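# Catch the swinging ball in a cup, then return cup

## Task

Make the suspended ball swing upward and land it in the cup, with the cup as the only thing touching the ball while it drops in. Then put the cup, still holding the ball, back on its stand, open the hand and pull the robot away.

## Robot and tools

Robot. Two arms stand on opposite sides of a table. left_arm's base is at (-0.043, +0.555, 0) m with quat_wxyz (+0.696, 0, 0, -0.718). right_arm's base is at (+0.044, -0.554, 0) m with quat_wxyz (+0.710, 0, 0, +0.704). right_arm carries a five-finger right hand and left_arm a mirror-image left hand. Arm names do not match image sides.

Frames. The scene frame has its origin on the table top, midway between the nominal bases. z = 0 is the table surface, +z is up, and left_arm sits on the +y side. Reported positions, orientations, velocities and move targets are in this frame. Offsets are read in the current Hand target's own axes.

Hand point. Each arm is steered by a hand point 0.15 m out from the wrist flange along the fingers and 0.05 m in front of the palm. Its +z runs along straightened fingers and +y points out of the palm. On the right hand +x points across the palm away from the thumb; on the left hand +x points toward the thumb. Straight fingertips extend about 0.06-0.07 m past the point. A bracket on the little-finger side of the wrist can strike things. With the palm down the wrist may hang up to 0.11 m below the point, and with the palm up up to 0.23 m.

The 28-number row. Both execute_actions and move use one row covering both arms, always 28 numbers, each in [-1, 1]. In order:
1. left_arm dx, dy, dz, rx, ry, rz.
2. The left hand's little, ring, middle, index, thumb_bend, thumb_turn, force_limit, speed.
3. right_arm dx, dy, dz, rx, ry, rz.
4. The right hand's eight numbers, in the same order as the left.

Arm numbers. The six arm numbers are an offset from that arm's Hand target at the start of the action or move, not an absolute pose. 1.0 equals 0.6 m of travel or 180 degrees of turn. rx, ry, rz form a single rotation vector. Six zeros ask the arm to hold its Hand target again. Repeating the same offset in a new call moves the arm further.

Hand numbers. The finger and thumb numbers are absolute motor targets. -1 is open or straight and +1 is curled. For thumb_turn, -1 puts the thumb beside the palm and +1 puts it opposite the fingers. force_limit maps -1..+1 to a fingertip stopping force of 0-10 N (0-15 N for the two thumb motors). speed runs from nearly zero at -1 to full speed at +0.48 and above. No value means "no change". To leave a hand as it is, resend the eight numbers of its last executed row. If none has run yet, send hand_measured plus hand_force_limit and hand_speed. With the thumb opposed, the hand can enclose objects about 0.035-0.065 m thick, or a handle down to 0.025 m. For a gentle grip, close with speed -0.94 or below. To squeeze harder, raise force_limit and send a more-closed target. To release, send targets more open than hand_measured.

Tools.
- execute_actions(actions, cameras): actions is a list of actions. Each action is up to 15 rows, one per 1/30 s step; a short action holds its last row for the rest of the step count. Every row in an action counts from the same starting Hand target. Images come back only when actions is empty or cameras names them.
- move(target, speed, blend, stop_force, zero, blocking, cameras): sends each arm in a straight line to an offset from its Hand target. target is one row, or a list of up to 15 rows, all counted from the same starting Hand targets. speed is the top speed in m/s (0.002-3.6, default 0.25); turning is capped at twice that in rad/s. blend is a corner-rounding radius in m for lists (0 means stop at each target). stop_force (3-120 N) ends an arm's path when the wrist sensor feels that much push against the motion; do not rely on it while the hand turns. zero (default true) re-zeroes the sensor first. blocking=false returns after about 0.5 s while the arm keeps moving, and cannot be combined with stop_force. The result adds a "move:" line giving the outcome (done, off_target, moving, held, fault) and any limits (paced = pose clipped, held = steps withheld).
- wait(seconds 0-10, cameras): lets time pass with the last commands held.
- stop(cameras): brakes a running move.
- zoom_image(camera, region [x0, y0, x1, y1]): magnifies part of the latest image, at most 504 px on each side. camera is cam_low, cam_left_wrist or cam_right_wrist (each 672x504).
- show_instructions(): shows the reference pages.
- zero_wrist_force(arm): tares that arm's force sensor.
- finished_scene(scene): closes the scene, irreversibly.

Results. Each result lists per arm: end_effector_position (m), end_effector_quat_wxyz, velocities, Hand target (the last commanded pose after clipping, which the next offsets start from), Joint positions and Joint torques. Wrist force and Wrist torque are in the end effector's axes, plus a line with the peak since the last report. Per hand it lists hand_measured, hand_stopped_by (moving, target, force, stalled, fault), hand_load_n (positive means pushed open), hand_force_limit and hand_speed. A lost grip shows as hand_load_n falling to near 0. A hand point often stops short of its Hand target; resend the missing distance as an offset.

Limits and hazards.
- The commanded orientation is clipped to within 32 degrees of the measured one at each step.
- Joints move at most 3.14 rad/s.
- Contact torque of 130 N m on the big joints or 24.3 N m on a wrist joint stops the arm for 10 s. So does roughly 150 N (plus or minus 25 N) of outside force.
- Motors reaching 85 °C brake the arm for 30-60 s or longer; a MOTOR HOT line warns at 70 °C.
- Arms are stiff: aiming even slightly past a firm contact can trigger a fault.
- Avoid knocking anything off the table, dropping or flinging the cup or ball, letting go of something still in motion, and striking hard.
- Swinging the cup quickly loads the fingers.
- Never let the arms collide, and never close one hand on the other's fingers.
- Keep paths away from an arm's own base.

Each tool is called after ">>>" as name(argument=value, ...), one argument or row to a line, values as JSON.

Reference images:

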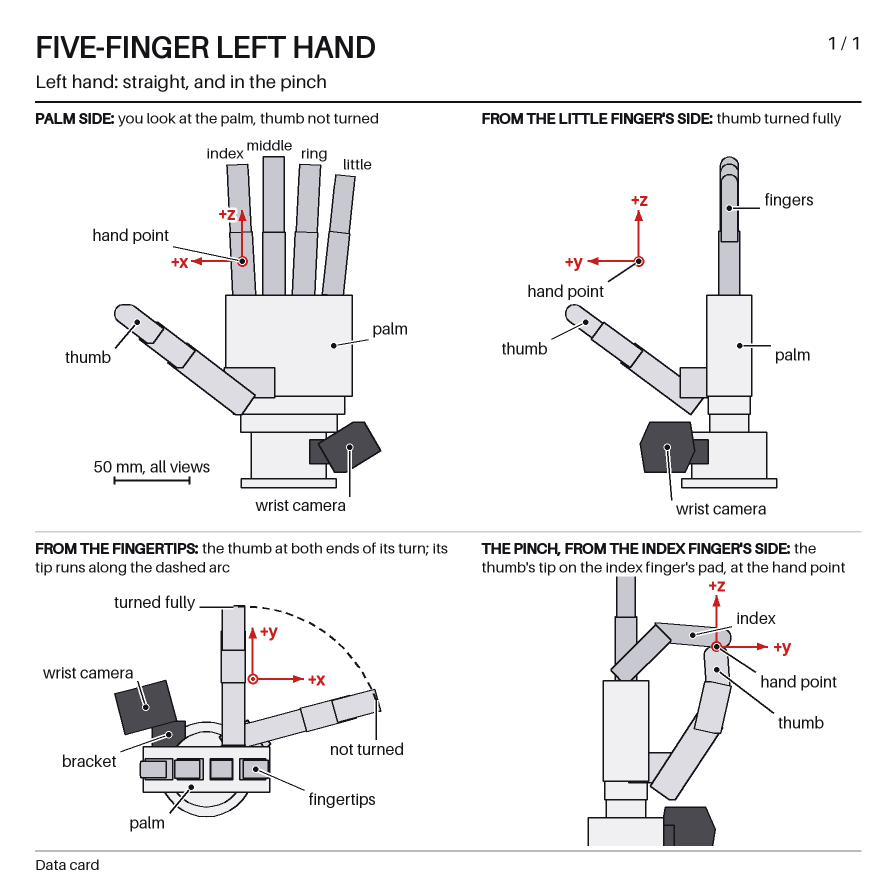

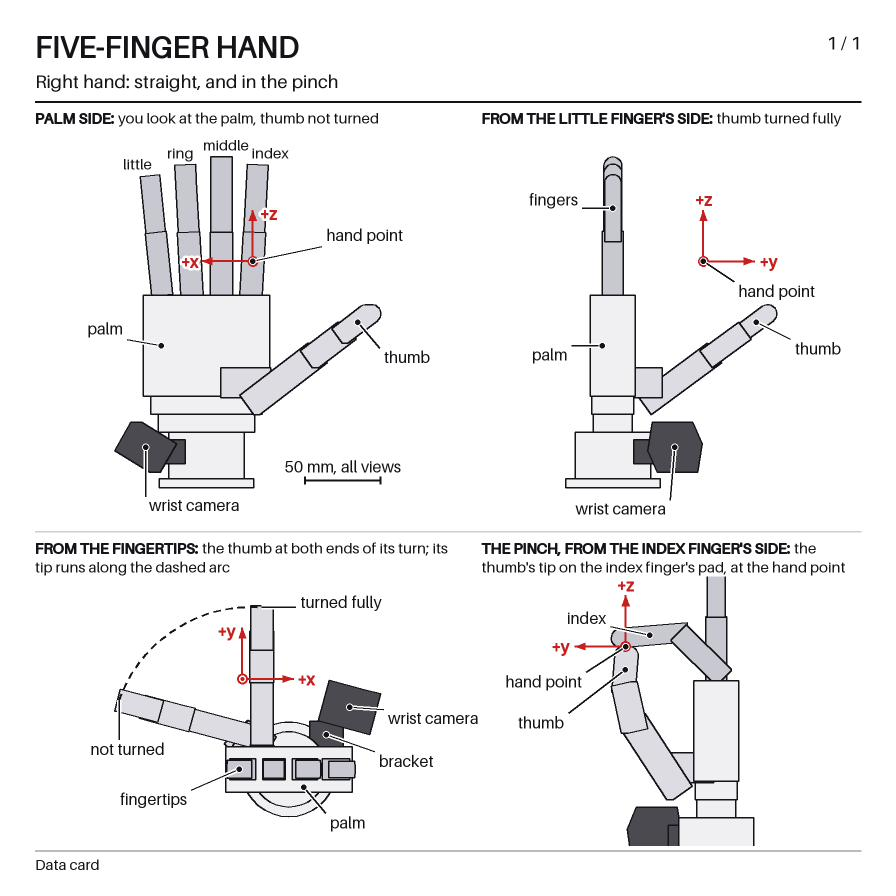

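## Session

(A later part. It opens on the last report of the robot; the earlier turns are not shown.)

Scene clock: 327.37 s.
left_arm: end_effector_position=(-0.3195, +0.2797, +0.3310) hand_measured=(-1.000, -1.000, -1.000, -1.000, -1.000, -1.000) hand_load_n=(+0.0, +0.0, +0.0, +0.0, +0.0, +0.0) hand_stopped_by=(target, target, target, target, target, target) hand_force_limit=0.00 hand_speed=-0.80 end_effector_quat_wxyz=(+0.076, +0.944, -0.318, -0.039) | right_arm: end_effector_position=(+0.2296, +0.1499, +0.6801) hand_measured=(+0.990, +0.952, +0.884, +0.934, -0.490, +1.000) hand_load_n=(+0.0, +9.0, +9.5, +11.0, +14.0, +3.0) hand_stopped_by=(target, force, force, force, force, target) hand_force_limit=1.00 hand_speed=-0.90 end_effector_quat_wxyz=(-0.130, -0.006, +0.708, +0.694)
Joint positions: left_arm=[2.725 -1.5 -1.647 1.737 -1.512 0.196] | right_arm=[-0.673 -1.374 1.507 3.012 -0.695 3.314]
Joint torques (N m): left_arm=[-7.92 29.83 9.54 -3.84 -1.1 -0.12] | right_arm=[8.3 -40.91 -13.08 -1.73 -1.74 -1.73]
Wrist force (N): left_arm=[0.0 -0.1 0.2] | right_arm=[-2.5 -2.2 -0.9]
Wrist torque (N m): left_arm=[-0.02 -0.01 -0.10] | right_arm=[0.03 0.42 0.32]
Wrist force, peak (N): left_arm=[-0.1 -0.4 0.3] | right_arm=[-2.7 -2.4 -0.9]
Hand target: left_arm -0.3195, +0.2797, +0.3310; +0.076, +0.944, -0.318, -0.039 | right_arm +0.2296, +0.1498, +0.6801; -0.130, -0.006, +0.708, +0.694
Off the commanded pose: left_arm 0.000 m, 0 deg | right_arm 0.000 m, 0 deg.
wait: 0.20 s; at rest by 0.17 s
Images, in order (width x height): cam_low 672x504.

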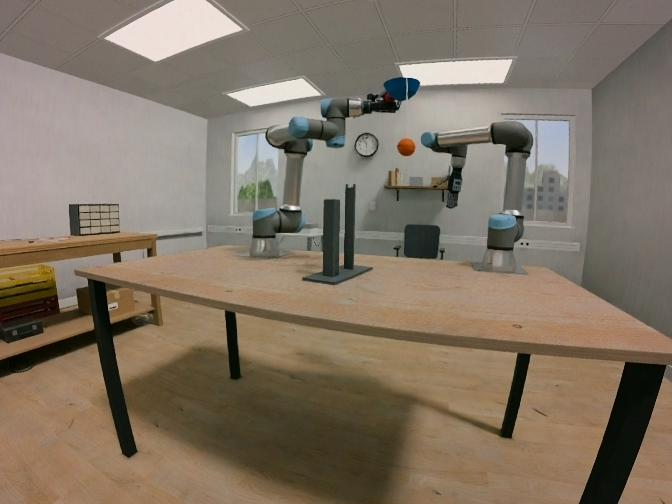

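>>> execute_actions(
  actions=[
    [[0,0,0,0,0,0,-1,-1,-1,-1,-1,-1,0,-0.8,0,0,0,0,0,0,0.99,0.98,0.98,0.98,0.98,1,1,-0.9],[0,0,0,0,0,0,-1,-1,-1,-1,-1,-1,0,-0.8,-0.00083,0.00013,-0.006052,0,0,0,0.99,0.98,0.98,0.98,0.98,1,1,-0.9],[0,0,0,0,0,0,-1,-1,-1,-1,-1,-1,0,-0.8,-0.002491,0.000389,-0.018157,0,0,0,0.99,0.98,0.98,0.98,0.98,1,1,-0.9],[0,0,0,0,0,0,-1,-1,-1,-1,-1,-1,0,-0.8,-0.004982,0.000778,-0.036314,0,0,0,0.99,0.98,0.98,0.98,0.98,1,1,-0.9],[0,0,0,0,0,0,-1,-1,-1,-1,-1,-1,0,-0.8,-0.008303,0.001296,-0.060524,0,0,0,0.99,0.98,0.98,0.98,0.98,1,1,-0.9],[0,0,0,0,0,0,-1,-1,-1,-1,-1,-1,0,-0.8,-0.011625,0.001814,-0.084734,0,0,0,0.99,0.98,0.98,0.98,0.98,1,1,-0.9],[0,0,0,0,0,0,-1,-1,-1,-1,-1,-1,0,-0.8,-0.014946,0.002333,-0.108943,0,0,0,0.99,0.98,0.98,0.98,0.98,1,1,-0.9],[0,0,0,0,0,0,-1,-1,-1,-1,-1,-1,0,-0.8,-0.018267,0.002851,-0.133153,0,0,0,0.99,0.98,0.98,0.98,0.98,1,1,-0.9],[0,0,0,0,0,0,-1,-1,-1,-1,-1,-1,0,-0.8,-0.021588,0.003369,-0.157362,0,0,0,0.99,0.98,0.98,0.98,0.98,1,1,-0.9],[0,0,0,0,0,0,-1,-1,-1,-1,-1,-1,0,-0.8,-0.02491,0.003888,-0.181572,0,0,0,0.99,0.98,0.98,0.98,0.98,1,1,-0.9],[0,0,0,0,0,0,-1,-1,-1,-1,-1,-1,0,-0.8,-0.028231,0.004406,-0.205782,0,0,0,0.99,0.98,0.98,0.98,0.98,1,1,-0.9],[0,0,0,0,0,0,-1,-1,-1,-1,-1,-1,0,-0.8,-0.031552,0.004924,-0.229991,0,0,0,0.99,0.98,0.98,0.98,0.98,1,1,-0.9],[0,0,0,0,0,0,-1,-1,-1,-1,-1,-1,0,-0.8,-0.034874,0.005442,-0.254201,0,0,0,0.99,0.98,0.98,0.98,0.98,1,1,-0.9],[0,0,0,0,0,0,-1,-1,-1,-1,-1,-1,0,-0.8,-0.038195,0.005961,-0.27841,0,0,0,0.99,0.98,0.98,0.98,0.98,1,1,-0.9],[0,0,0,0,0,0,-1,-1,-1,-1,-1,-1,0,-0.8,-0.039856,0.00622,-0.290515,0,0,0,0.99,0.98,0.98,0.98,0.98,1,1,-0.9]],
    [[0,0,0,0,0,0,-1,-1,-1,-1,-1,-1,0,-0.8,0,0,0,0,0,0,0.99,0.98,0.98,0.98,0.98,1,1,-0.9],[0,0,0,0,0,0,-1,-1,-1,-1,-1,-1,0,-0.8,0.001661,-0.000259,0.012105,0,0,0,0.99,0.98,0.98,0.98,0.98,1,1,-0.9],[0,0,0,0,0,0,-1,-1,-1,-1,-1,-1,0,-0.8,0.004982,-0.000778,0.036314,0,0,0,0.99,0.98,0.98,0.98,0.98,1,1,-0.9],[0,0,0,0,0,0,-1,-1,-1,-1,-1,-1,0,-0.8,0.008303,-0.001296,0.060524,0,0,0,0.99,0.98,0.98,0.98,0.98,1,1,-0.9],[0,0,0,0,0,0,-1,-1,-1,-1,-1,-1,0,-0.8,0.011625,-0.001814,0.084734,0,0,0,0.99,0.98,0.98,0.98,0.98,1,1,-0.9],[0,0,0,0,0,0,-1,-1,-1,-1,-1,-1,0,-0.8,0.014946,-0.002333,0.108943,0,0,0,0.99,0.98,0.98,0.98,0.98,1,1,-0.9],[0,0,0,0,0,0,-1,-1,-1,-1,-1,-1,0,-0.8,0.018267,-0.002851,0.133153,0,0,0,0.99,0.98,0.98,0.98,0.98,1,1,-0.9],[0,0,0,0,0,0,-1,-1,-1,-1,-1,-1,0,-0.8,0.021588,-0.003369,0.157362,0,0,0,0.99,0.98,0.98,0.98,0.98,1,1,-0.9],[0,0,0,0,0,0,-1,-1,-1,-1,-1,-1,0,-0.8,0.02491,-0.003888,0.181572,0,0,0,0.99,0.98,0.98,0.98,0.98,1,1,-0.9],[0,0,0,0,0,0,-1,-1,-1,-1,-1,-1,0,-0.8,0.028231,-0.004406,0.205782,0,0,0,0.99,0.98,0.98,0.98,0.98,1,1,-0.9],[0,0,0,0,0,0,-1,-1,-1,-1,-1,-1,0,-0.8,0.031552,-0.004924,0.229991,0,0,0,0.99,0.98,0.98,0.98,0.98,1,1,-0.9],[0,0,0,0,0,0,-1,-1,-1,-1,-1,-1,0,-0.8,0.034874,-0.005442,0.254201,0,0,0,0.99,0.98,0.98,0.98,0.98,1,1,-0.9],[0,0,0,0,0,0,-1,-1,-1,-1,-1,-1,0,-0.8,0.038195,-0.005961,0.27841,0,0,0,0.99,0.98,0.98,0.98,0.98,1,1,-0.9],[0,0,0,0,0,0,-1,-1,-1,-1,-1,-1,0,-0.8,0.041516,-0.006479,0.30262,0,0,0,0.99,0.98,0.98,0.98,0.98,1,1,-0.9],[0,0,0,0,0,0,-1,-1,-1,-1,-1,-1,0,-0.8,0.043177,-0.006738,0.314725,0,0,0,0.99,0.98,0.98,0.98,0.98,1,1,-0.9]],
    [[0,0,0,0,0,0,-1,-1,-1,-1,-1,-1,0,-0.8,0,0,0,0,0,0,0.99,0.98,0.98,0.98,0.98,1,1,-0.9]],
  ],
  cameras=["cam_low"],
)

>>> zoom_image(
  camera="cam_low",
  region=[330, 60, 490, 170],
)

>>> wait(
  seconds=0.067,
  cameras=["cam_low"],
)

>>> zoom_image(
  camera="cam_low",
  region=[330, 60, 490, 170],
)

>>> wait(
  seconds=0.067,
  cameras=["cam_low"],
)

>>> zoom_image(
  camera="cam_low",
  region=[330, 60, 490, 170],
)

>>> wait(
  seconds=0.067,
  cameras=["cam_low"],
)

>>> zoom_image(
  camera="cam_low",
  region=[330, 60, 490, 170],
)

>>> wait(
  seconds=0.067,
  cameras=["cam_low"],
)

>>> zoom_image(
  camera="cam_low",
  region=[330, 60, 490, 170],
)

>>> wait(
  seconds=0.067,
  cameras=["cam_low"],
)

>>> zoom_image(
  camera="cam_low",
  region=[330, 60, 490, 170],
)

>>> wait(
  seconds=0.067,
  cameras=["cam_low"],
)

>>> zoom_image(
  camera="cam_low",
  region=[330, 60, 490, 170],
)

>>> wait(
  seconds=0.067,
  cameras=["cam_low"],
)

>>> zoom_image(
  camera="cam_low",
  region=[330, 60, 490, 170],
)

>>> wait(
  seconds=0.067,
  cameras=["cam_low"],
)

>>> zoom_image(
  camera="cam_low",
  region=[330, 60, 490, 170],
)

Scene clock: 338.73 s.
left_arm: end_effector_position=(-0.3195, +0.2797, +0.3310) hand_measured=(-1.000, -1.000, -1.000, -1.000, -1.000, -1.000) hand_load_n=(+0.0, +0.0, +0.0, +0.0, -0.5, +0.0) hand_stopped_by=(target, target, target, target, target, target) hand_force_limit=0.00 hand_speed=-0.80 end_effector_quat_wxyz=(+0.076, +0.944, -0.318, -0.039) | right_arm: end_effector_position=(+0.2249, +0.1637, +0.6801) hand_measured=(+0.990, +0.952, +0.884, +0.934, -0.490, +1.000) hand_load_n=(+0.0, +10.5, +9.5, +11.0, +14.5, +2.5) hand_stopped_by=(target, force, force, force, force, target) hand_force_limit=1.00 hand_speed=-0.90 end_effector_quat_wxyz=(-0.130, -0.006, +0.708, +0.694)
Joint positions: left_arm=[2.725 -1.5 -1.647 1.737 -1.512 0.196] | right_arm=[-0.648 -1.347 1.475 3.018 -0.721 3.314]
Joint torques (N m): left_arm=[-8.93 29.25 9.45 -3.89 -1.13 0.1] | right_arm=[7.8 -24.71 -34.78 -2.02 -1.13 -1.67]
Wrist force (N): left_arm=[0.0 -0.1 0.1] | right_arm=[-2.6 -2.4 -0.9]
Wrist torque (N m): left_arm=[-0.01 -0.02 -0.10] | right_arm=[0.02 0.47 0.14]
Wrist force, peak (N): left_arm=[-0.3 -0.2 0.7] | right_arm=[-3.8 -1.6 -9.6]
Hand target: left_arm -0.3195, +0.2797, +0.3310; +0.076, +0.944, -0.318, -0.039 | right_arm +0.2248, +0.1637, +0.6801; -0.130, -0.006, +0.708, +0.694
Off the commanded pose: left_arm 0.000 m, 0 deg | right_arm 0.000 m, 0 deg.
Images, in order (width x height): cam_low 672x504.

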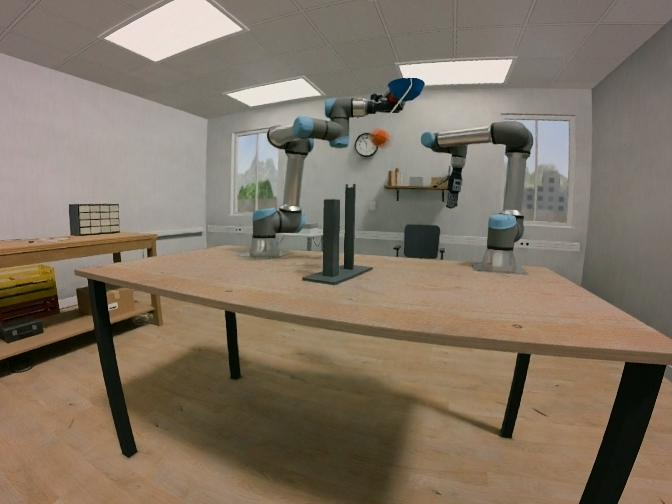

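Scaled by 3.150 from the camera's 672x504 image, which has a finer 960x720 frame.

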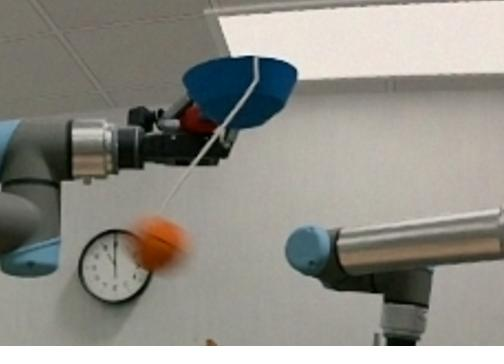

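Scene clock: 338.83 s.
left_arm: end_effector_position=(-0.3195, +0.2797, +0.3310) hand_measured=(-1.000, -1.000, -1.000, -1.000, -1.000, -1.000) hand_load_n=(+0.0, +0.0, +0.0, +0.0, +0.0, +0.0) hand_stopped_by=(target, target, target, target, target, target) hand_force_limit=0.00 hand_speed=-0.80 end_effector_quat_wxyz=(+0.076, +0.944, -0.318, -0.039) | right_arm: end_effector_position=(+0.2248, +0.1637, +0.6801) hand_measured=(+0.990, +0.952, +0.884, +0.934, -0.490, +1.000) hand_load_n=(+0.0, +9.5, +9.0, +11.0, +14.5, +2.5) hand_stopped_by=(target, force, force, force, force, target) hand_force_limit=1.00 hand_speed=-0.90 end_effector_quat_wxyz=(-0.130, -0.006, +0.708, +0.694)
Joint positions: left_arm=[2.725 -1.5 -1.647 1.737 -1.512 0.196] | right_arm=[-0.648 -1.347 1.475 3.018 -0.721 3.314]
Joint torques (N m): left_arm=[-8.09 29.56 9.09 -3.74 -0.89 0.09] | right_arm=[8.44 -24.09 -33.12 -1.01 -1.02 -1.68]
Wrist force (N): left_arm=[-0.1 -0.3 0.2] | right_arm=[-2.7 -1.9 -0.9]
Wrist torque (N m): left_arm=[-0.05 0.01 -0.11] | right_arm=[0.05 0.41 0.12]
Wrist force, peak (N): left_arm=[-0.1 -0.3 0.2] | right_arm=[-2.7 -1.9 -0.9]
Hand target: left_arm -0.3195, +0.2797, +0.3310; +0.076, +0.944, -0.318, -0.039 | right_arm +0.2248, +0.1637, +0.6801; -0.130, -0.006, +0.708, +0.694
Off the commanded pose: left_arm 0.000 m, 0 deg | right_arm 0.000 m, 0 deg.
wait: 0.10 s; no rest
Images, in order (width x height): cam_low 672x504.

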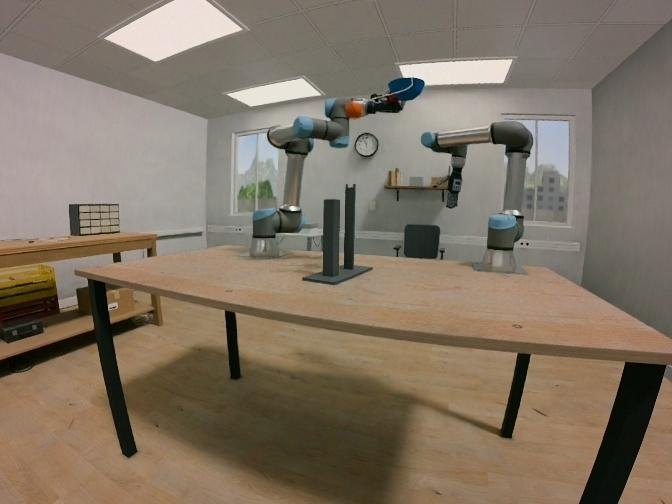

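Scaled by 3.150 from the camera's 672x504 image, which has a finer 960x720 frame.

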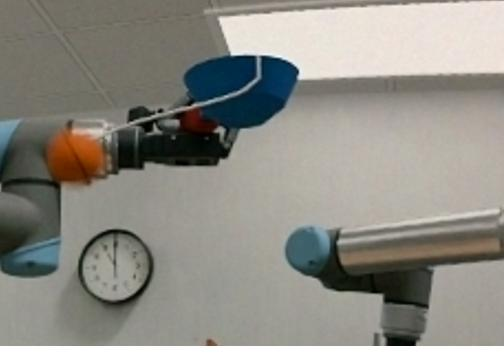

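Scene clock: 338.93 s.
left_arm: end_effector_position=(-0.3195, +0.2797, +0.3310) hand_measured=(-1.000, -1.000, -1.000, -1.000, -1.000, -1.000) hand_load_n=(+0.0, -0.5, +0.0, +0.0, +0.0, +0.0) hand_stopped_by=(target, target, target, target, target, target) hand_force_limit=0.00 hand_speed=-0.80 end_effector_quat_wxyz=(+0.076, +0.944, -0.318, -0.039) | right_arm: end_effector_position=(+0.2248, +0.1637, +0.6801) hand_measured=(+0.990, +0.952, +0.884, +0.934, -0.490, +1.000) hand_load_n=(+0.0, +8.5, +9.5, +11.0, +14.5, +2.5) hand_stopped_by=(target, force, force, force, force, target) hand_force_limit=1.00 hand_speed=-0.90 end_effector_quat_wxyz=(-0.130, -0.006, +0.708, +0.694)
Joint positions: left_arm=[2.725 -1.5 -1.647 1.737 -1.512 0.196] | right_arm=[-0.648 -1.347 1.475 3.018 -0.721 3.314]
Joint torques (N m): left_arm=[-8.65 29.11 10.3 -3.79 -1.05 0.14] | right_arm=[7.58 -24.43 -34.7 -0.43 -0.94 -1.77]
Wrist force (N): left_arm=[0.2 -0.1 0.1] | right_arm=[-2.7 -1.7 -0.6]
Wrist torque (N m): left_arm=[-0.03 -0.03 -0.09] | right_arm=[0.05 0.42 0.14]
Wrist force, peak (N): left_arm=[-0.2 -0.3 0.2] | right_arm=[-2.4 -2.1 -0.6]
Hand target: left_arm -0.3195, +0.2797, +0.3310; +0.076, +0.944, -0.318, -0.039 | right_arm +0.2248, +0.1637, +0.6801; -0.130, -0.006, +0.708, +0.694
Off the commanded pose: left_arm 0.000 m, 0 deg | right_arm 0.000 m, 0 deg.
wait: 0.10 s; no rest
Images, in order (width x height): cam_low 672x504.

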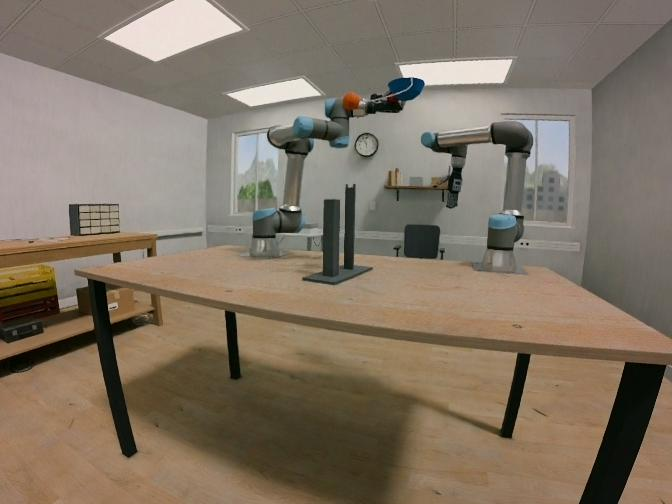

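Scaled by 3.150 from the camera's 672x504 image, which has a finer 960x720 frame.

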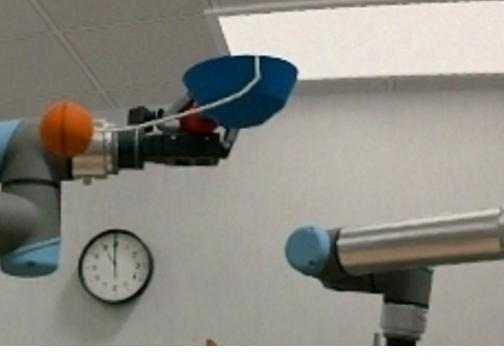

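Scene clock: 339.03 s.
left_arm: end_effector_position=(-0.3195, +0.2797, +0.3310) hand_measured=(-1.000, -1.000, -1.000, -1.000, -1.000, -1.000) hand_load_n=(+0.0, +0.0, +0.0, +0.0, +0.0, +0.0) hand_stopped_by=(target, target, target, target, target, target) hand_force_limit=0.00 hand_speed=-0.80 end_effector_quat_wxyz=(+0.076, +0.944, -0.318, -0.039) | right_arm: end_effector_position=(+0.2248, +0.1637, +0.6801) hand_measured=(+0.990, +0.952, +0.884, +0.934, -0.490, +1.000) hand_load_n=(+0.0, +11.0, +9.5, +11.0, +14.5, +2.5) hand_stopped_by=(target, force, force, force, force, target) hand_force_limit=1.00 hand_speed=-0.90 end_effector_quat_wxyz=(-0.130, -0.006, +0.708, +0.694)
Joint positions: left_arm=[2.725 -1.5 -1.647 1.737 -1.512 0.196] | right_arm=[-0.648 -1.347 1.475 3.018 -0.721 3.314]
Joint torques (N m): left_arm=[-8.09 29.91 8.91 -3.79 -1.17 0.23] | right_arm=[9.44 -26.2 -35.5 -0.58 -0.64 -1.64]
Wrist force (N): left_arm=[0.1 -0.3 0.2] | right_arm=[-2.5 -2.5 -0.7]
Wrist torque (N m): left_arm=[-0.06 -0.02 -0.09] | right_arm=[0.06 0.44 0.31]
Wrist force, peak (N): left_arm=[0.1 -0.3 0.2] | right_arm=[-2.4 -2.5 -1.3]
Hand target: left_arm -0.3195, +0.2797, +0.3310; +0.076, +0.944, -0.318, -0.039 | right_arm +0.2248, +0.1637, +0.6801; -0.130, -0.006, +0.708, +0.694
Off the commanded pose: left_arm 0.000 m, 0 deg | right_arm 0.000 m, 0 deg.
wait: 0.10 s; no rest
Images, in order (width x height): cam_low 672x504.

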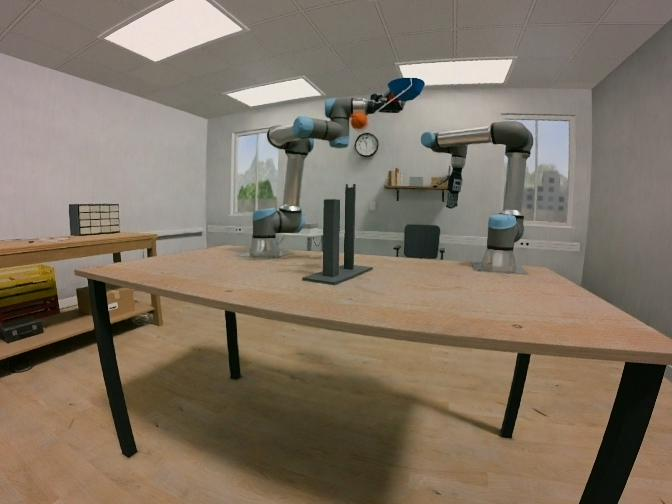

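Scaled by 3.150 from the camera's 672x504 image, which has a finer 960x720 frame.

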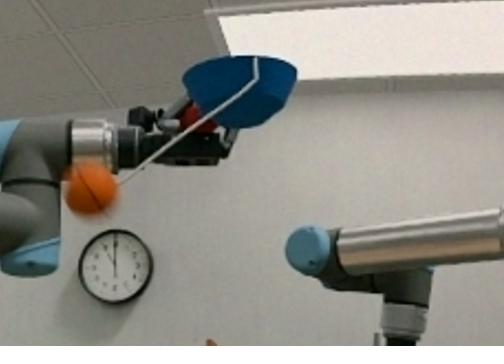

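Scene clock: 339.13 s.
left_arm: end_effector_position=(-0.3195, +0.2797, +0.3310) hand_measured=(-1.000, -1.000, -1.000, -1.000, -1.000, -1.000) hand_load_n=(+0.0, +0.0, +0.0, +0.0, +0.0, +0.5) hand_stopped_by=(target, target, target, target, target, target) hand_force_limit=0.00 hand_speed=-0.80 end_effector_quat_wxyz=(+0.076, +0.944, -0.318, -0.039) | right_arm: end_effector_position=(+0.2248, +0.1637, +0.6801) hand_measured=(+0.990, +0.952, +0.884, +0.934, -0.490, +1.000) hand_load_n=(+0.0, +9.5, +9.5, +11.0, +14.5, +3.0) hand_stopped_by=(target, force, force, force, force, target) hand_force_limit=1.00 hand_speed=-0.90 end_effector_quat_wxyz=(-0.130, -0.006, +0.708, +0.694)
Joint positions: left_arm=[2.725 -1.5 -1.647 1.737 -1.512 0.196] | right_arm=[-0.648 -1.347 1.475 3.018 -0.721 3.314]
Joint torques (N m): left_arm=[-8.9 29.42 9.07 -3.82 -0.96 0.14] | right_arm=[7.74 -26.15 -34.56 -0.47 -0.26 -1.8]
Wrist force (N): left_arm=[0.0 -0.3 0.3] | right_arm=[-2.6 -2.6 -0.4]
Wrist torque (N m): left_arm=[-0.07 0.00 -0.10] | right_arm=[0.01 0.58 0.23]
Wrist force, peak (N): left_arm=[0.0 -0.3 0.3] | right_arm=[-2.3 -2.9 -0.6]
Hand target: left_arm -0.3195, +0.2797, +0.3310; +0.076, +0.944, -0.318, -0.039 | right_arm +0.2248, +0.1637, +0.6801; -0.130, -0.006, +0.708, +0.694
Off the commanded pose: left_arm 0.000 m, 0 deg | right_arm 0.000 m, 0 deg.
wait: 0.10 s; no rest
Images, in order (width x height): cam_low 672x504.

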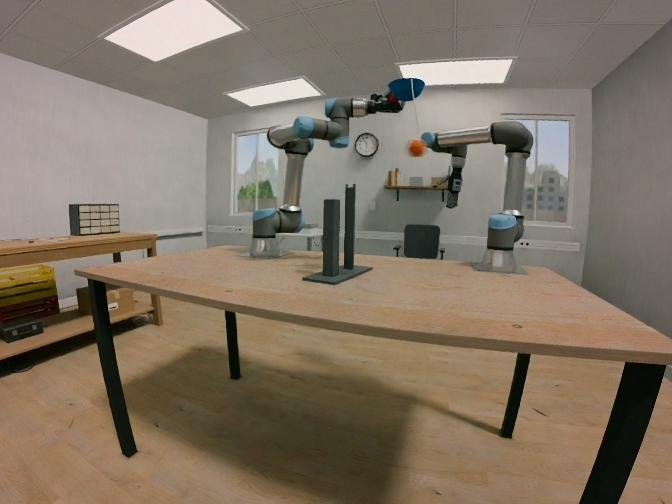

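Scaled by 3.150 from the camera's 672x504 image, which has a finer 960x720 frame.

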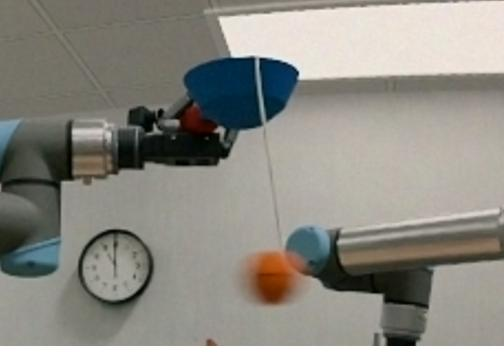

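Scene clock: 339.23 s.
left_arm: end_effector_position=(-0.3195, +0.2797, +0.3310) hand_measured=(-1.000, -1.000, -1.000, -1.000, -1.000, -1.000) hand_load_n=(+0.0, +0.0, +0.0, +0.0, +0.0, +0.0) hand_stopped_by=(target, target, target, target, target, target) hand_force_limit=0.00 hand_speed=-0.80 end_effector_quat_wxyz=(+0.076, +0.944, -0.318, -0.039) | right_arm: end_effector_position=(+0.2248, +0.1637, +0.6801) hand_measured=(+0.990, +0.952, +0.884, +0.934, -0.490, +1.000) hand_load_n=(+0.0, +8.0, +9.5, +11.5, +14.5, +2.5) hand_stopped_by=(target, force, force, force, force, target) hand_force_limit=1.00 hand_speed=-0.90 end_effector_quat_wxyz=(-0.130, -0.006, +0.708, +0.694)
Joint positions: left_arm=[2.725 -1.5 -1.647 1.737 -1.512 0.196] | right_arm=[-0.648 -1.347 1.475 3.018 -0.721 3.314]
Joint torques (N m): left_arm=[-8.25 29.66 9.87 -3.76 -1.19 0.06] | right_arm=[8.6 -25.12 -34.37 -0.26 -0.34 -1.77]
Wrist force (N): left_arm=[0.1 -0.4 0.1] | right_arm=[-2.3 -1.7 -0.7]
Wrist torque (N m): left_arm=[-0.06 -0.02 -0.09] | right_arm=[0.03 0.42 0.13]
Wrist force, peak (N): left_arm=[0.1 -0.4 0.1] | right_arm=[-2.5 -2.4 -0.5]
Hand target: left_arm -0.3195, +0.2797, +0.3310; +0.076, +0.944, -0.318, -0.039 | right_arm +0.2248, +0.1637, +0.6801; -0.130, -0.006, +0.708, +0.694
Off the commanded pose: left_arm 0.000 m, 0 deg | right_arm 0.000 m, 0 deg.
wait: 0.10 s; no rest
Images, in order (width x height): cam_low 672x504.

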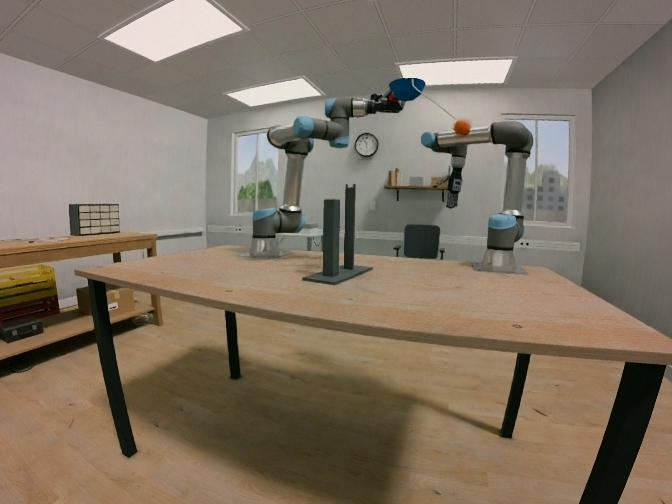

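Scaled by 3.150 from the camera's 672x504 image, which has a finer 960x720 frame.

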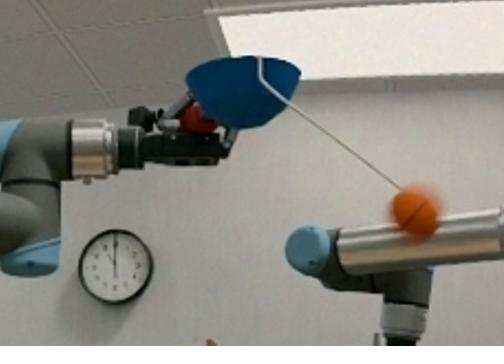

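Scene clock: 339.33 s.
left_arm: end_effector_position=(-0.3195, +0.2797, +0.3310) hand_measured=(-1.000, -1.000, -1.000, -1.000, -1.000, -1.000) hand_load_n=(+0.0, +0.0, +0.0, +0.0, +0.0, +0.0) hand_stopped_by=(target, target, target, target, target, target) hand_force_limit=0.00 hand_speed=-0.80 end_effector_quat_wxyz=(+0.076, +0.944, -0.318, -0.039) | right_arm: end_effector_position=(+0.2248, +0.1637, +0.6801) hand_measured=(+0.990, +0.952, +0.884, +0.934, -0.490, +1.000) hand_load_n=(+0.0, +7.5, +9.5, +11.5, +14.5, +3.0) hand_stopped_by=(target, force, force, force, force, target) hand_force_limit=1.00 hand_speed=-0.90 end_effector_quat_wxyz=(-0.130, -0.006, +0.708, +0.694)
Joint positions: left_arm=[2.725 -1.5 -1.647 1.737 -1.512 0.196] | right_arm=[-0.648 -1.347 1.475 3.018 -0.721 3.314]
Joint torques (N m): left_arm=[-8.93 29.98 9.97 -3.72 -1.13 0.02] | right_arm=[6.9 -25.73 -35.5 -0.3 -0.26 -1.4]
Wrist force (N): left_arm=[0.2 -0.3 0.2] | right_arm=[-2.5 -2.1 -0.7]
Wrist torque (N m): left_arm=[-0.05 -0.03 -0.09] | right_arm=[-0.01 0.45 0.11]
Wrist force, peak (N): left_arm=[-0.1 -0.3 0.3] | right_arm=[-2.5 -2.1 -0.7]
Hand target: left_arm -0.3195, +0.2797, +0.3310; +0.076, +0.944, -0.318, -0.039 | right_arm +0.2248, +0.1637, +0.6801; -0.130, -0.006, +0.708, +0.694
Off the commanded pose: left_arm 0.000 m, 0 deg | right_arm 0.000 m, 0 deg.
wait: 0.10 s; no rest
Images, in order (width x height): cam_low 672x504.

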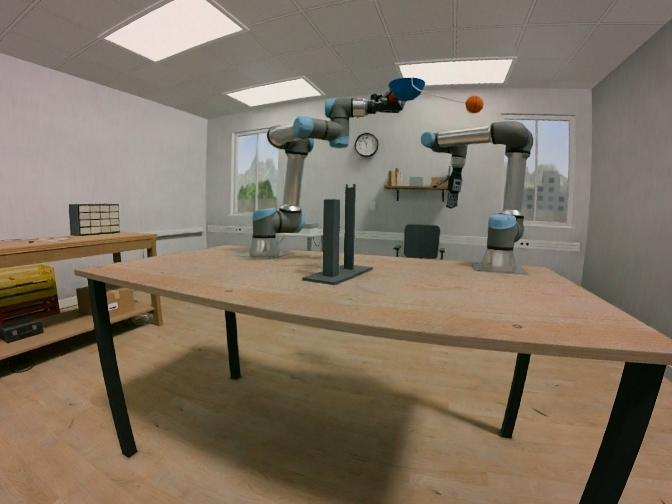

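Scaled by 3.150 from the camera's 672x504 image, which has a finer 960x720 frame.

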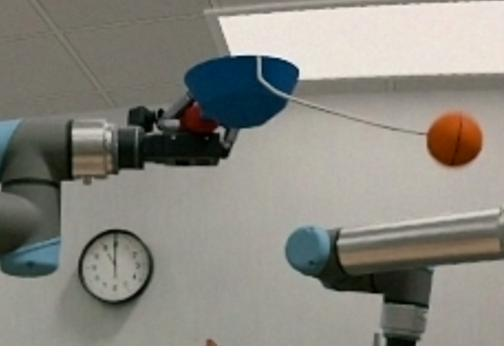

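Scene clock: 339.43 s.
left_arm: end_effector_position=(-0.3195, +0.2797, +0.3310) hand_measured=(-1.000, -1.000, -1.000, -1.000, -1.000, -1.000) hand_load_n=(+0.0, +0.0, +0.0, +0.0, +0.0, +0.0) hand_stopped_by=(target, target, target, target, target, target) hand_force_limit=0.00 hand_speed=-0.80 end_effector_quat_wxyz=(+0.076, +0.944, -0.318, -0.039) | right_arm: end_effector_position=(+0.2248, +0.1637, +0.6801) hand_measured=(+0.990, +0.952, +0.884, +0.934, -0.490, +1.000) hand_load_n=(+0.0, +7.5, +9.5, +11.5, +14.5, +3.0) hand_stopped_by=(target, force, force, force, force, target) hand_force_limit=1.00 hand_speed=-0.90 end_effector_quat_wxyz=(-0.130, -0.006, +0.708, +0.694)
Joint positions: left_arm=[2.725 -1.5 -1.647 1.737 -1.512 0.196] | right_arm=[-0.648 -1.347 1.475 3.018 -0.721 3.314]
Joint torques (N m): left_arm=[-8.41 29.26 8.91 -3.79 -1.19 0.1] | right_arm=[9.01 -26.21 -32.69 -0.44 -0.05 -1.8]
Wrist force (N): left_arm=[0.1 -0.3 0.1] | right_arm=[-2.8 -2.5 -0.3]
Wrist torque (N m): left_arm=[-0.04 -0.03 -0.09] | right_arm=[0.01 0.60 0.20]
Wrist force, peak (N): left_arm=[-0.2 -0.3 0.2] | right_arm=[-2.8 -2.5 -0.3]
Hand target: left_arm -0.3195, +0.2797, +0.3310; +0.076, +0.944, -0.318, -0.039 | right_arm +0.2248, +0.1637, +0.6801; -0.130, -0.006, +0.708, +0.694
Off the commanded pose: left_arm 0.000 m, 0 deg | right_arm 0.000 m, 0 deg.
wait: 0.10 s; no rest
Images, in order (width x height): cam_low 672x504.

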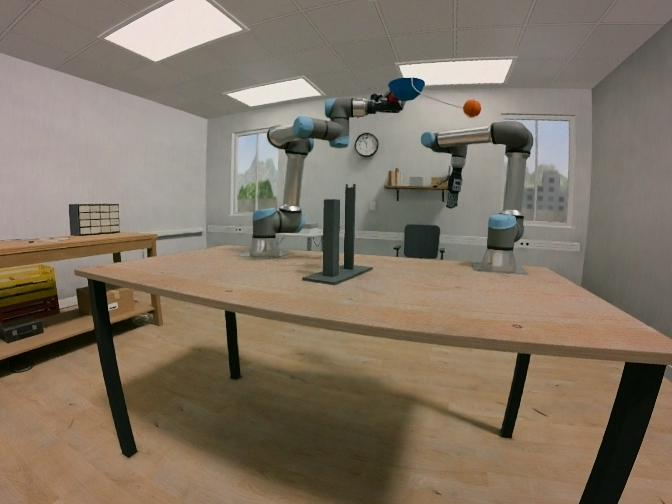

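Scaled by 3.150 from the camera's 672x504 image, which has a finer 960x720 frame.

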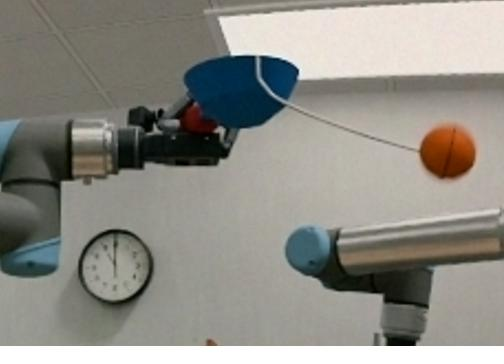

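Scene clock: 339.53 s.
left_arm: end_effector_position=(-0.3195, +0.2797, +0.3310) hand_measured=(-1.000, -1.000, -1.000, -1.000, -1.000, -1.000) hand_load_n=(+0.0, +0.0, +0.0, +0.0, +0.0, +0.0) hand_stopped_by=(target, target, target, target, target, target) hand_force_limit=0.00 hand_speed=-0.80 end_effector_quat_wxyz=(+0.076, +0.944, -0.318, -0.039) | right_arm: end_effector_position=(+0.2248, +0.1637, +0.6801) hand_measured=(+0.990, +0.952, +0.884, +0.934, -0.490, +1.000) hand_load_n=(+0.0, +10.0, +9.5, +11.0, +14.5, +3.0) hand_stopped_by=(target, force, force, force, force, target) hand_force_limit=1.00 hand_speed=-0.90 end_effector_quat_wxyz=(-0.130, -0.006, +0.708, +0.694)
Joint positions: left_arm=[2.725 -1.5 -1.647 1.737 -1.512 0.196] | right_arm=[-0.648 -1.347 1.475 3.018 -0.721 3.314]
Joint torques (N m): left_arm=[-8.23 29.51 9.3 -3.9 -1 0.23] | right_arm=[8.21 -27.6 -34.14 -0.44 0.19 -1.35]
Wrist force (N): left_arm=[0.0 -0.2 0.1] | right_arm=[-2.7 -2.9 -1.0]
Wrist torque (N m): left_arm=[-0.03 -0.01 -0.10] | right_arm=[0.03 0.43 0.34]
Wrist force, peak (N): left_arm=[0.4 -0.3 0.4] | right_arm=[-2.7 -2.9 -1.0]
Hand target: left_arm -0.3195, +0.2797, +0.3310; +0.076, +0.944, -0.318, -0.039 | right_arm +0.2248, +0.1637, +0.6801; -0.130, -0.006, +0.708, +0.694
Off the commanded pose: left_arm 0.000 m, 0 deg | right_arm 0.000 m, 0 deg.
wait: 0.10 s; no rest
Images, in order (width x height): cam_low 672x504.

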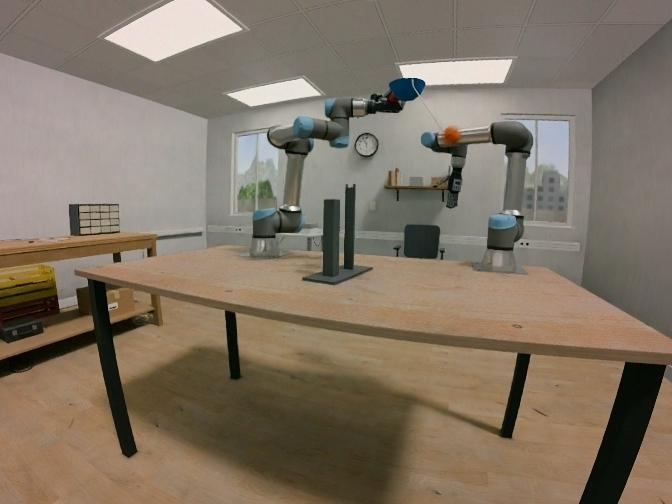

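Scaled by 3.150 from the camera's 672x504 image, which has a finer 960x720 frame.

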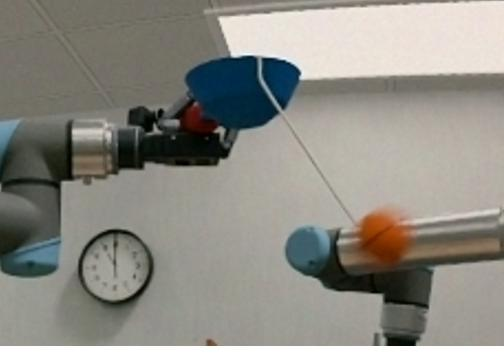

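>>> wait(
  seconds=0.1,
  cameras=["cam_low"],
)

>>> zoom_image(
  camera="cam_low",
  region=[380, 70, 430, 110],
)

>>> wait(
  seconds=0.3,
  cameras=["cam_low"],
)

>>> zoom_image(
  camera="cam_low",
  region=[380, 70, 430, 110],
)

>>> zoom_image(
  camera="cam_low",
  region=[330, 60, 490, 170],
)

Scene clock: 342.97 s.
left_arm: end_effector_position=(-0.3195, +0.2797, +0.3310) hand_measured=(-1.000, -1.000, -1.000, -1.000, -1.000, -1.000) hand_load_n=(+0.0, +0.0, +0.0, +0.0, +0.0, +0.0) hand_stopped_by=(target, target, target, target, target, target) hand_force_limit=0.00 hand_speed=-0.80 end_effector_quat_wxyz=(+0.076, +0.944, -0.318, -0.039) | right_arm: end_effector_position=(+0.2248, +0.1637, +0.6801) hand_measured=(+0.990, +0.952, +0.884, +0.934, -0.490, +1.000) hand_load_n=(+0.0, +8.0, +9.5, +11.5, +14.5, +3.5) hand_stopped_by=(target, force, force, force, force, target) hand_force_limit=1.00 hand_speed=-0.90 end_effector_quat_wxyz=(-0.130, -0.006, +0.708, +0.694)
Joint positions: left_arm=[2.725 -1.5 -1.647 1.737 -1.512 0.196] | right_arm=[-0.648 -1.347 1.475 3.018 -0.721 3.314]
Joint torques (N m): left_arm=[-7.91 29.76 9.92 -3.89 -1.19 0.02] | right_arm=[1.69 -35.8 -32.16 -1.88 -0.06 -0.71]
Wrist force (N): left_arm=[0.1 -0.1 0.1] | right_arm=[-2.6 -2.5 -0.3]
Wrist torque (N m): left_arm=[-0.03 -0.01 -0.10] | right_arm=[-0.01 0.54 0.22]
Wrist force, peak (N): left_arm=[0.1 -0.5 0.5] | right_arm=[-2.4 -3.0 -0.9]
Hand target: left_arm -0.3195, +0.2797, +0.3310; +0.076, +0.944, -0.318, -0.039 | right_arm +0.2248, +0.1637, +0.6801; -0.130, -0.006, +0.708, +0.694
Off the commanded pose: left_arm 0.000 m, 0 deg | right_arm 0.000 m, 0 deg.
wait: 0.10 s; at rest from the start
Images, in order (width x height): cam_low 672x504.

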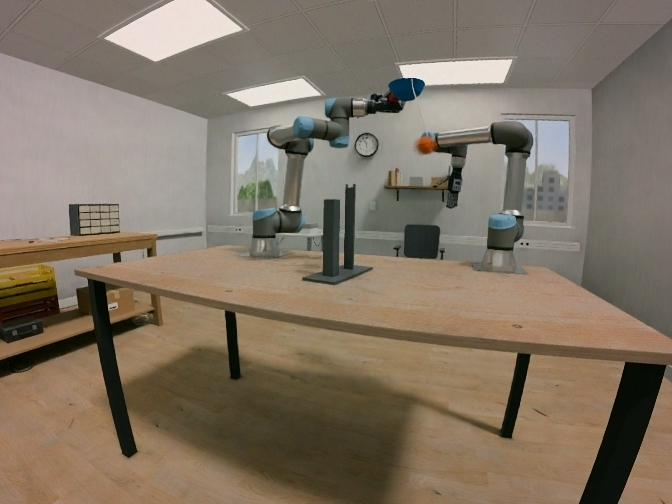

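Scaled by 10.080 from the camera's 672x504 image, which has a finer 960x720 frame.

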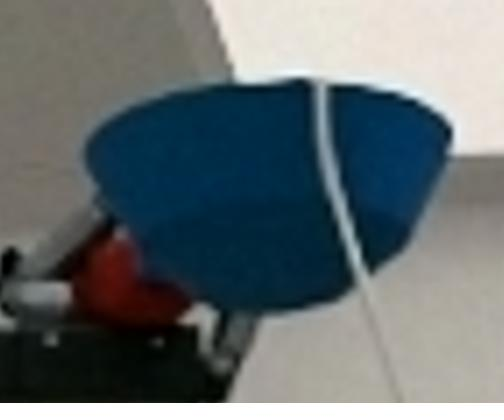

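Scene clock: 343.27 s.
left_arm: end_effector_position=(-0.3195, +0.2797, +0.3310) hand_measured=(-1.000, -1.000, -1.000, -1.000, -1.000, -1.000) hand_load_n=(+0.0, +0.0, +0.0, +0.0, +0.0, +0.0) hand_stopped_by=(target, target, target, target, target, target) hand_force_limit=0.00 hand_speed=-0.80 end_effector_quat_wxyz=(+0.076, +0.944, -0.318, -0.039) | right_arm: end_effector_position=(+0.2248, +0.1637, +0.6801) hand_measured=(+0.990, +0.952, +0.884, +0.934, -0.490, +1.000) hand_load_n=(+0.0, +7.5, +9.5, +11.5, +14.5, +3.0) hand_stopped_by=(target, force, force, force, force, target) hand_force_limit=1.00 hand_speed=-0.90 end_effector_quat_wxyz=(-0.130, -0.006, +0.708, +0.694)
Joint positions: left_arm=[2.725 -1.5 -1.647 1.737 -1.512 0.196] | right_arm=[-0.648 -1.347 1.475 3.018 -0.721 3.314]
Joint torques (N m): left_arm=[-7.6 29.04 8.98 -3.89 -0.96 0.01] | right_arm=[1.39 -34.68 -30.55 -2.31 -0.19 -0.91]
Wrist force (N): left_arm=[0.2 0.0 0.1] | right_arm=[-2.5 -2.6 -0.3]
Wrist torque (N m): left_arm=[-0.01 -0.03 -0.10] | right_arm=[0.02 0.50 0.24]
Wrist force, peak (N): left_arm=[-0.1 -0.3 0.3] | right_arm=[-2.5 -2.6 -0.3]
Hand target: left_arm -0.3195, +0.2797, +0.3310; +0.076, +0.944, -0.318, -0.039 | right_arm +0.2248, +0.1637, +0.6801; -0.130, -0.006, +0.708, +0.694
Off the commanded pose: left_arm 0.000 m, 0 deg | right_arm 0.000 m, 0 deg.
wait: 0.30 s; at rest by 0.17 s
Images, in order (width x height): cam_low 672x504.

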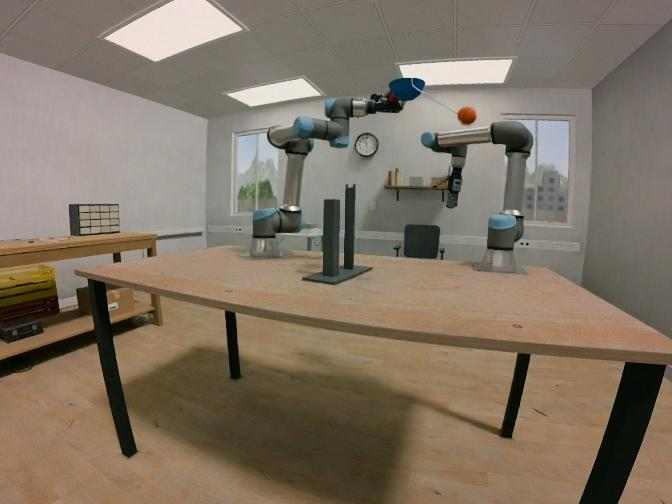

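Scaled by 10.080 from the camera's 672x504 image, which has a finer 960x720 frame.

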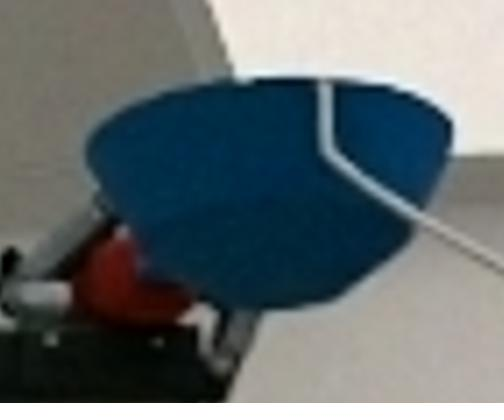

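Scaled by 3.150 from the camera's 672x504 image, which has a finer 960x720 frame.

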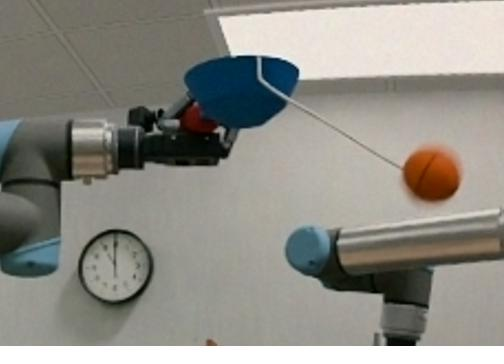

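>>> move(
  target=[
    [0,0,0,0,0,0,-1,-1,-1,-1,-1,-1,0,-0.8,0.27624,-0.04911,0.08271,0,0,0,0.99,0.98,0.98,0.98,0.98,1,1,-0.9],
    [0,0,0,0,0,0,-1,-1,-1,-1,-1,-1,0,-0.8,0.17518,-0.61524,0.08421,0,0,0,0.99,0.98,0.98,0.98,0.98,1,1,-0.9],
    [0,0,0,0,0,0,-1,-1,-1,-1,-1,-1,0,-0.8,0.16247,-0.68644,0.08439,0,0,0,0.99,0.98,0.98,0.98,0.98,1,1,-0.9],
  ],
  speed=[0.2, 0.2, 0.03],
  cameras=["cam_low"],
)

>>> zoom_image(
  camera="cam_low",
  region=[350, 180, 450, 290],
)

>>> wait(
  seconds=0.3,
  cameras=["cam_low"],
)

>>> zoom_image(
  camera="cam_low",
  region=[350, 180, 450, 290],
)

Scene clock: 364.27 s.
left_arm: end_effector_position=(-0.3195, +0.2797, +0.3310) hand_measured=(-1.000, -1.000, -1.000, -1.000, -1.000, -1.000) hand_load_n=(+0.0, +0.0, +0.0, +0.0, +0.0, +0.0) hand_stopped_by=(target, target, target, target, target, target) hand_force_limit=0.00 hand_speed=-0.80 end_effector_quat_wxyz=(+0.076, +0.944, -0.318, -0.039) | right_arm: end_effector_position=(+0.0505, +0.1801, +0.2914) hand_measured=(+0.990, +0.952, +0.884, +0.934, -0.490, +1.000) hand_load_n=(+0.0, +7.5, +9.5, +11.0, +14.5, +3.0) hand_stopped_by=(target, force, force, force, force, target) hand_force_limit=1.00 hand_speed=-0.90 end_effector_quat_wxyz=(-0.130, -0.006, +0.708, +0.694) end_effector_velocity=(+0.001, +0.000, +0.002) end_effector_angular_velocity=(+0.000, +0.000, -0.001)
Joint positions: left_arm=[2.725 -1.5 -1.647 1.737 -1.512 0.196] | right_arm=[-0.303 -0.859 1.94 2.064 -1.065 3.316]
Joint velocities: left_arm=[within noise] | right_arm=[-0.001 -0.005 0 0.005 0 0]
Joint torques (N m): left_arm=[-8.44 29.51 9.36 -3.69 -1.15 0.47] | right_arm=[-9.72 -48.67 -21.13 -0.57 0.81 -0.17]
Wrist force (N): left_arm=[-0.2 -0.2 -0.1] | right_arm=[-2.3 -1.2 -1.2]
Wrist torque (N m): left_arm=[-0.02 0.02 -0.11] | right_arm=[0.14 0.31 0.10]
Wrist force, peak (N): left_arm=[0.1 -0.4 0.5] | right_arm=[-4.8 -2.0 -1.2]
Hand target: left_arm -0.3195, +0.2797, +0.3310; +0.076, +0.944, -0.318, -0.039 | right_arm +0.0505, +0.1802, +0.2915; -0.130, -0.006, +0.708, +0.694
Off the commanded pose: left_arm 0.000 m, 0 deg | right_arm 0.000 m, 0 deg.
move: done
Images, in order (width x height): cam_low 672x504.

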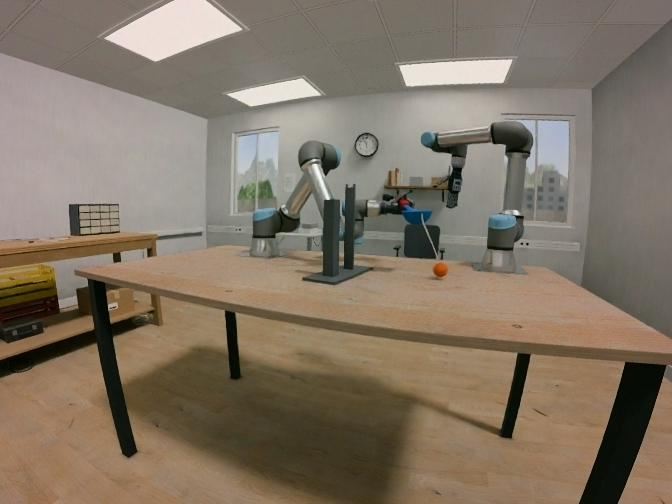

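Scaled by 4.582 from the camera's 672x504 image, which has a finer 960x720 frame.

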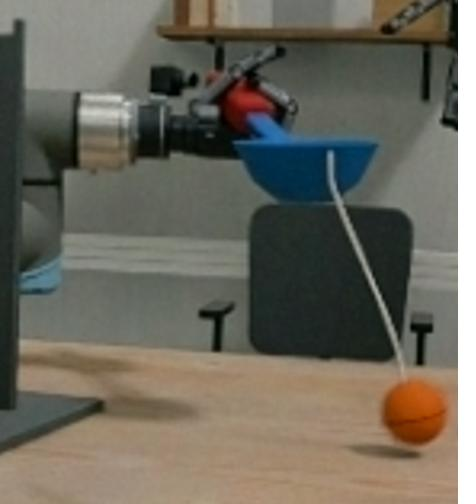

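Scene clock: 364.57 s.
left_arm: end_effector_position=(-0.3195, +0.2797, +0.3310) hand_measured=(-1.000, -1.000, -1.000, -1.000, -1.000, -1.000) hand_load_n=(+0.0, +0.0, +0.0, +0.0, +0.0, +0.0) hand_stopped_by=(target, target, target, target, target, target) hand_force_limit=0.00 hand_speed=-0.80 end_effector_quat_wxyz=(+0.076, +0.944, -0.318, -0.039) | right_arm: end_effector_position=(+0.0505, +0.1802, +0.2915) hand_measured=(+0.990, +0.952, +0.884, +0.934, -0.490, +1.000) hand_load_n=(+0.0, +7.5, +9.5, +11.0, +14.5, +2.5) hand_stopped_by=(target, force, force, force, force, target) hand_force_limit=1.00 hand_speed=-0.90 end_effector_quat_wxyz=(-0.130, -0.006, +0.708, +0.694)
Joint positions: left_arm=[2.725 -1.5 -1.647 1.737 -1.512 0.196] | right_arm=[-0.303 -0.86 1.94 2.064 -1.065 3.316]
Joint torques (N m): left_arm=[-6.63 29.05 9.06 -3.6 -1.11 0.55] | right_arm=[-10.24 -49.34 -18.36 -0.37 0.8 0.3]
Wrist force (N): left_arm=[-0.2 -0.1 0.3] | right_arm=[-2.5 -1.3 -0.4]
Wrist torque (N m): left_arm=[-0.03 0.03 -0.12] | right_arm=[0.09 0.52 0.10]
Wrist force, peak (N): left_arm=[0.3 -0.4 0.1] | right_arm=[-2.7 -1.1 -1.2]
Hand target: left_arm -0.3195, +0.2797, +0.3310; +0.076, +0.944, -0.318, -0.039 | right_arm +0.0505, +0.1802, +0.2915; -0.130, -0.006, +0.708, +0.694
Off the commanded pose: left_arm 0.000 m, 0 deg | right_arm 0.000 m, 0 deg.
wait: 0.30 s; at rest by 0.17 s
Images, in order (width x height): cam_low 672x504.

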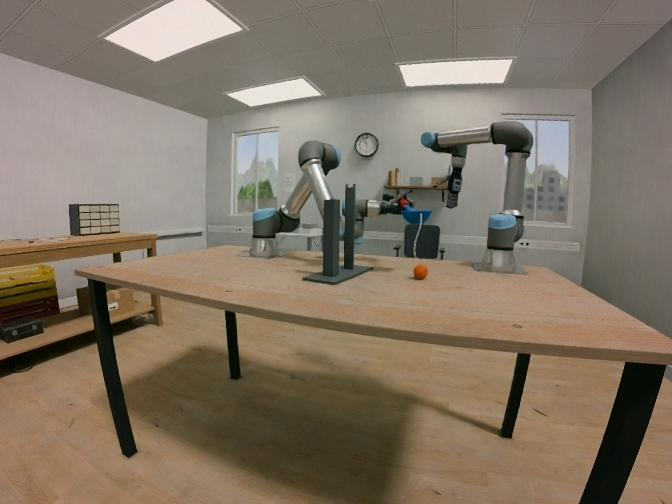

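Scaled by 4.582 from the camera's 672x504 image, which has a finer 960x720 frame.

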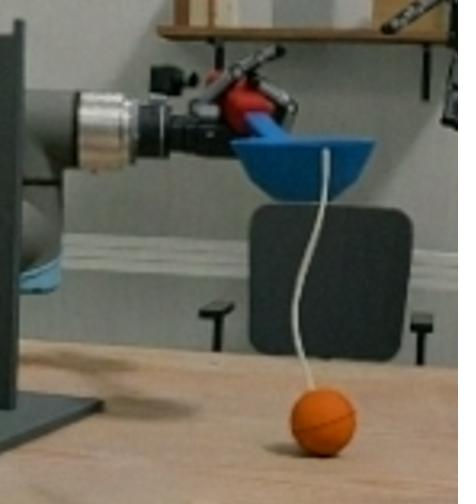

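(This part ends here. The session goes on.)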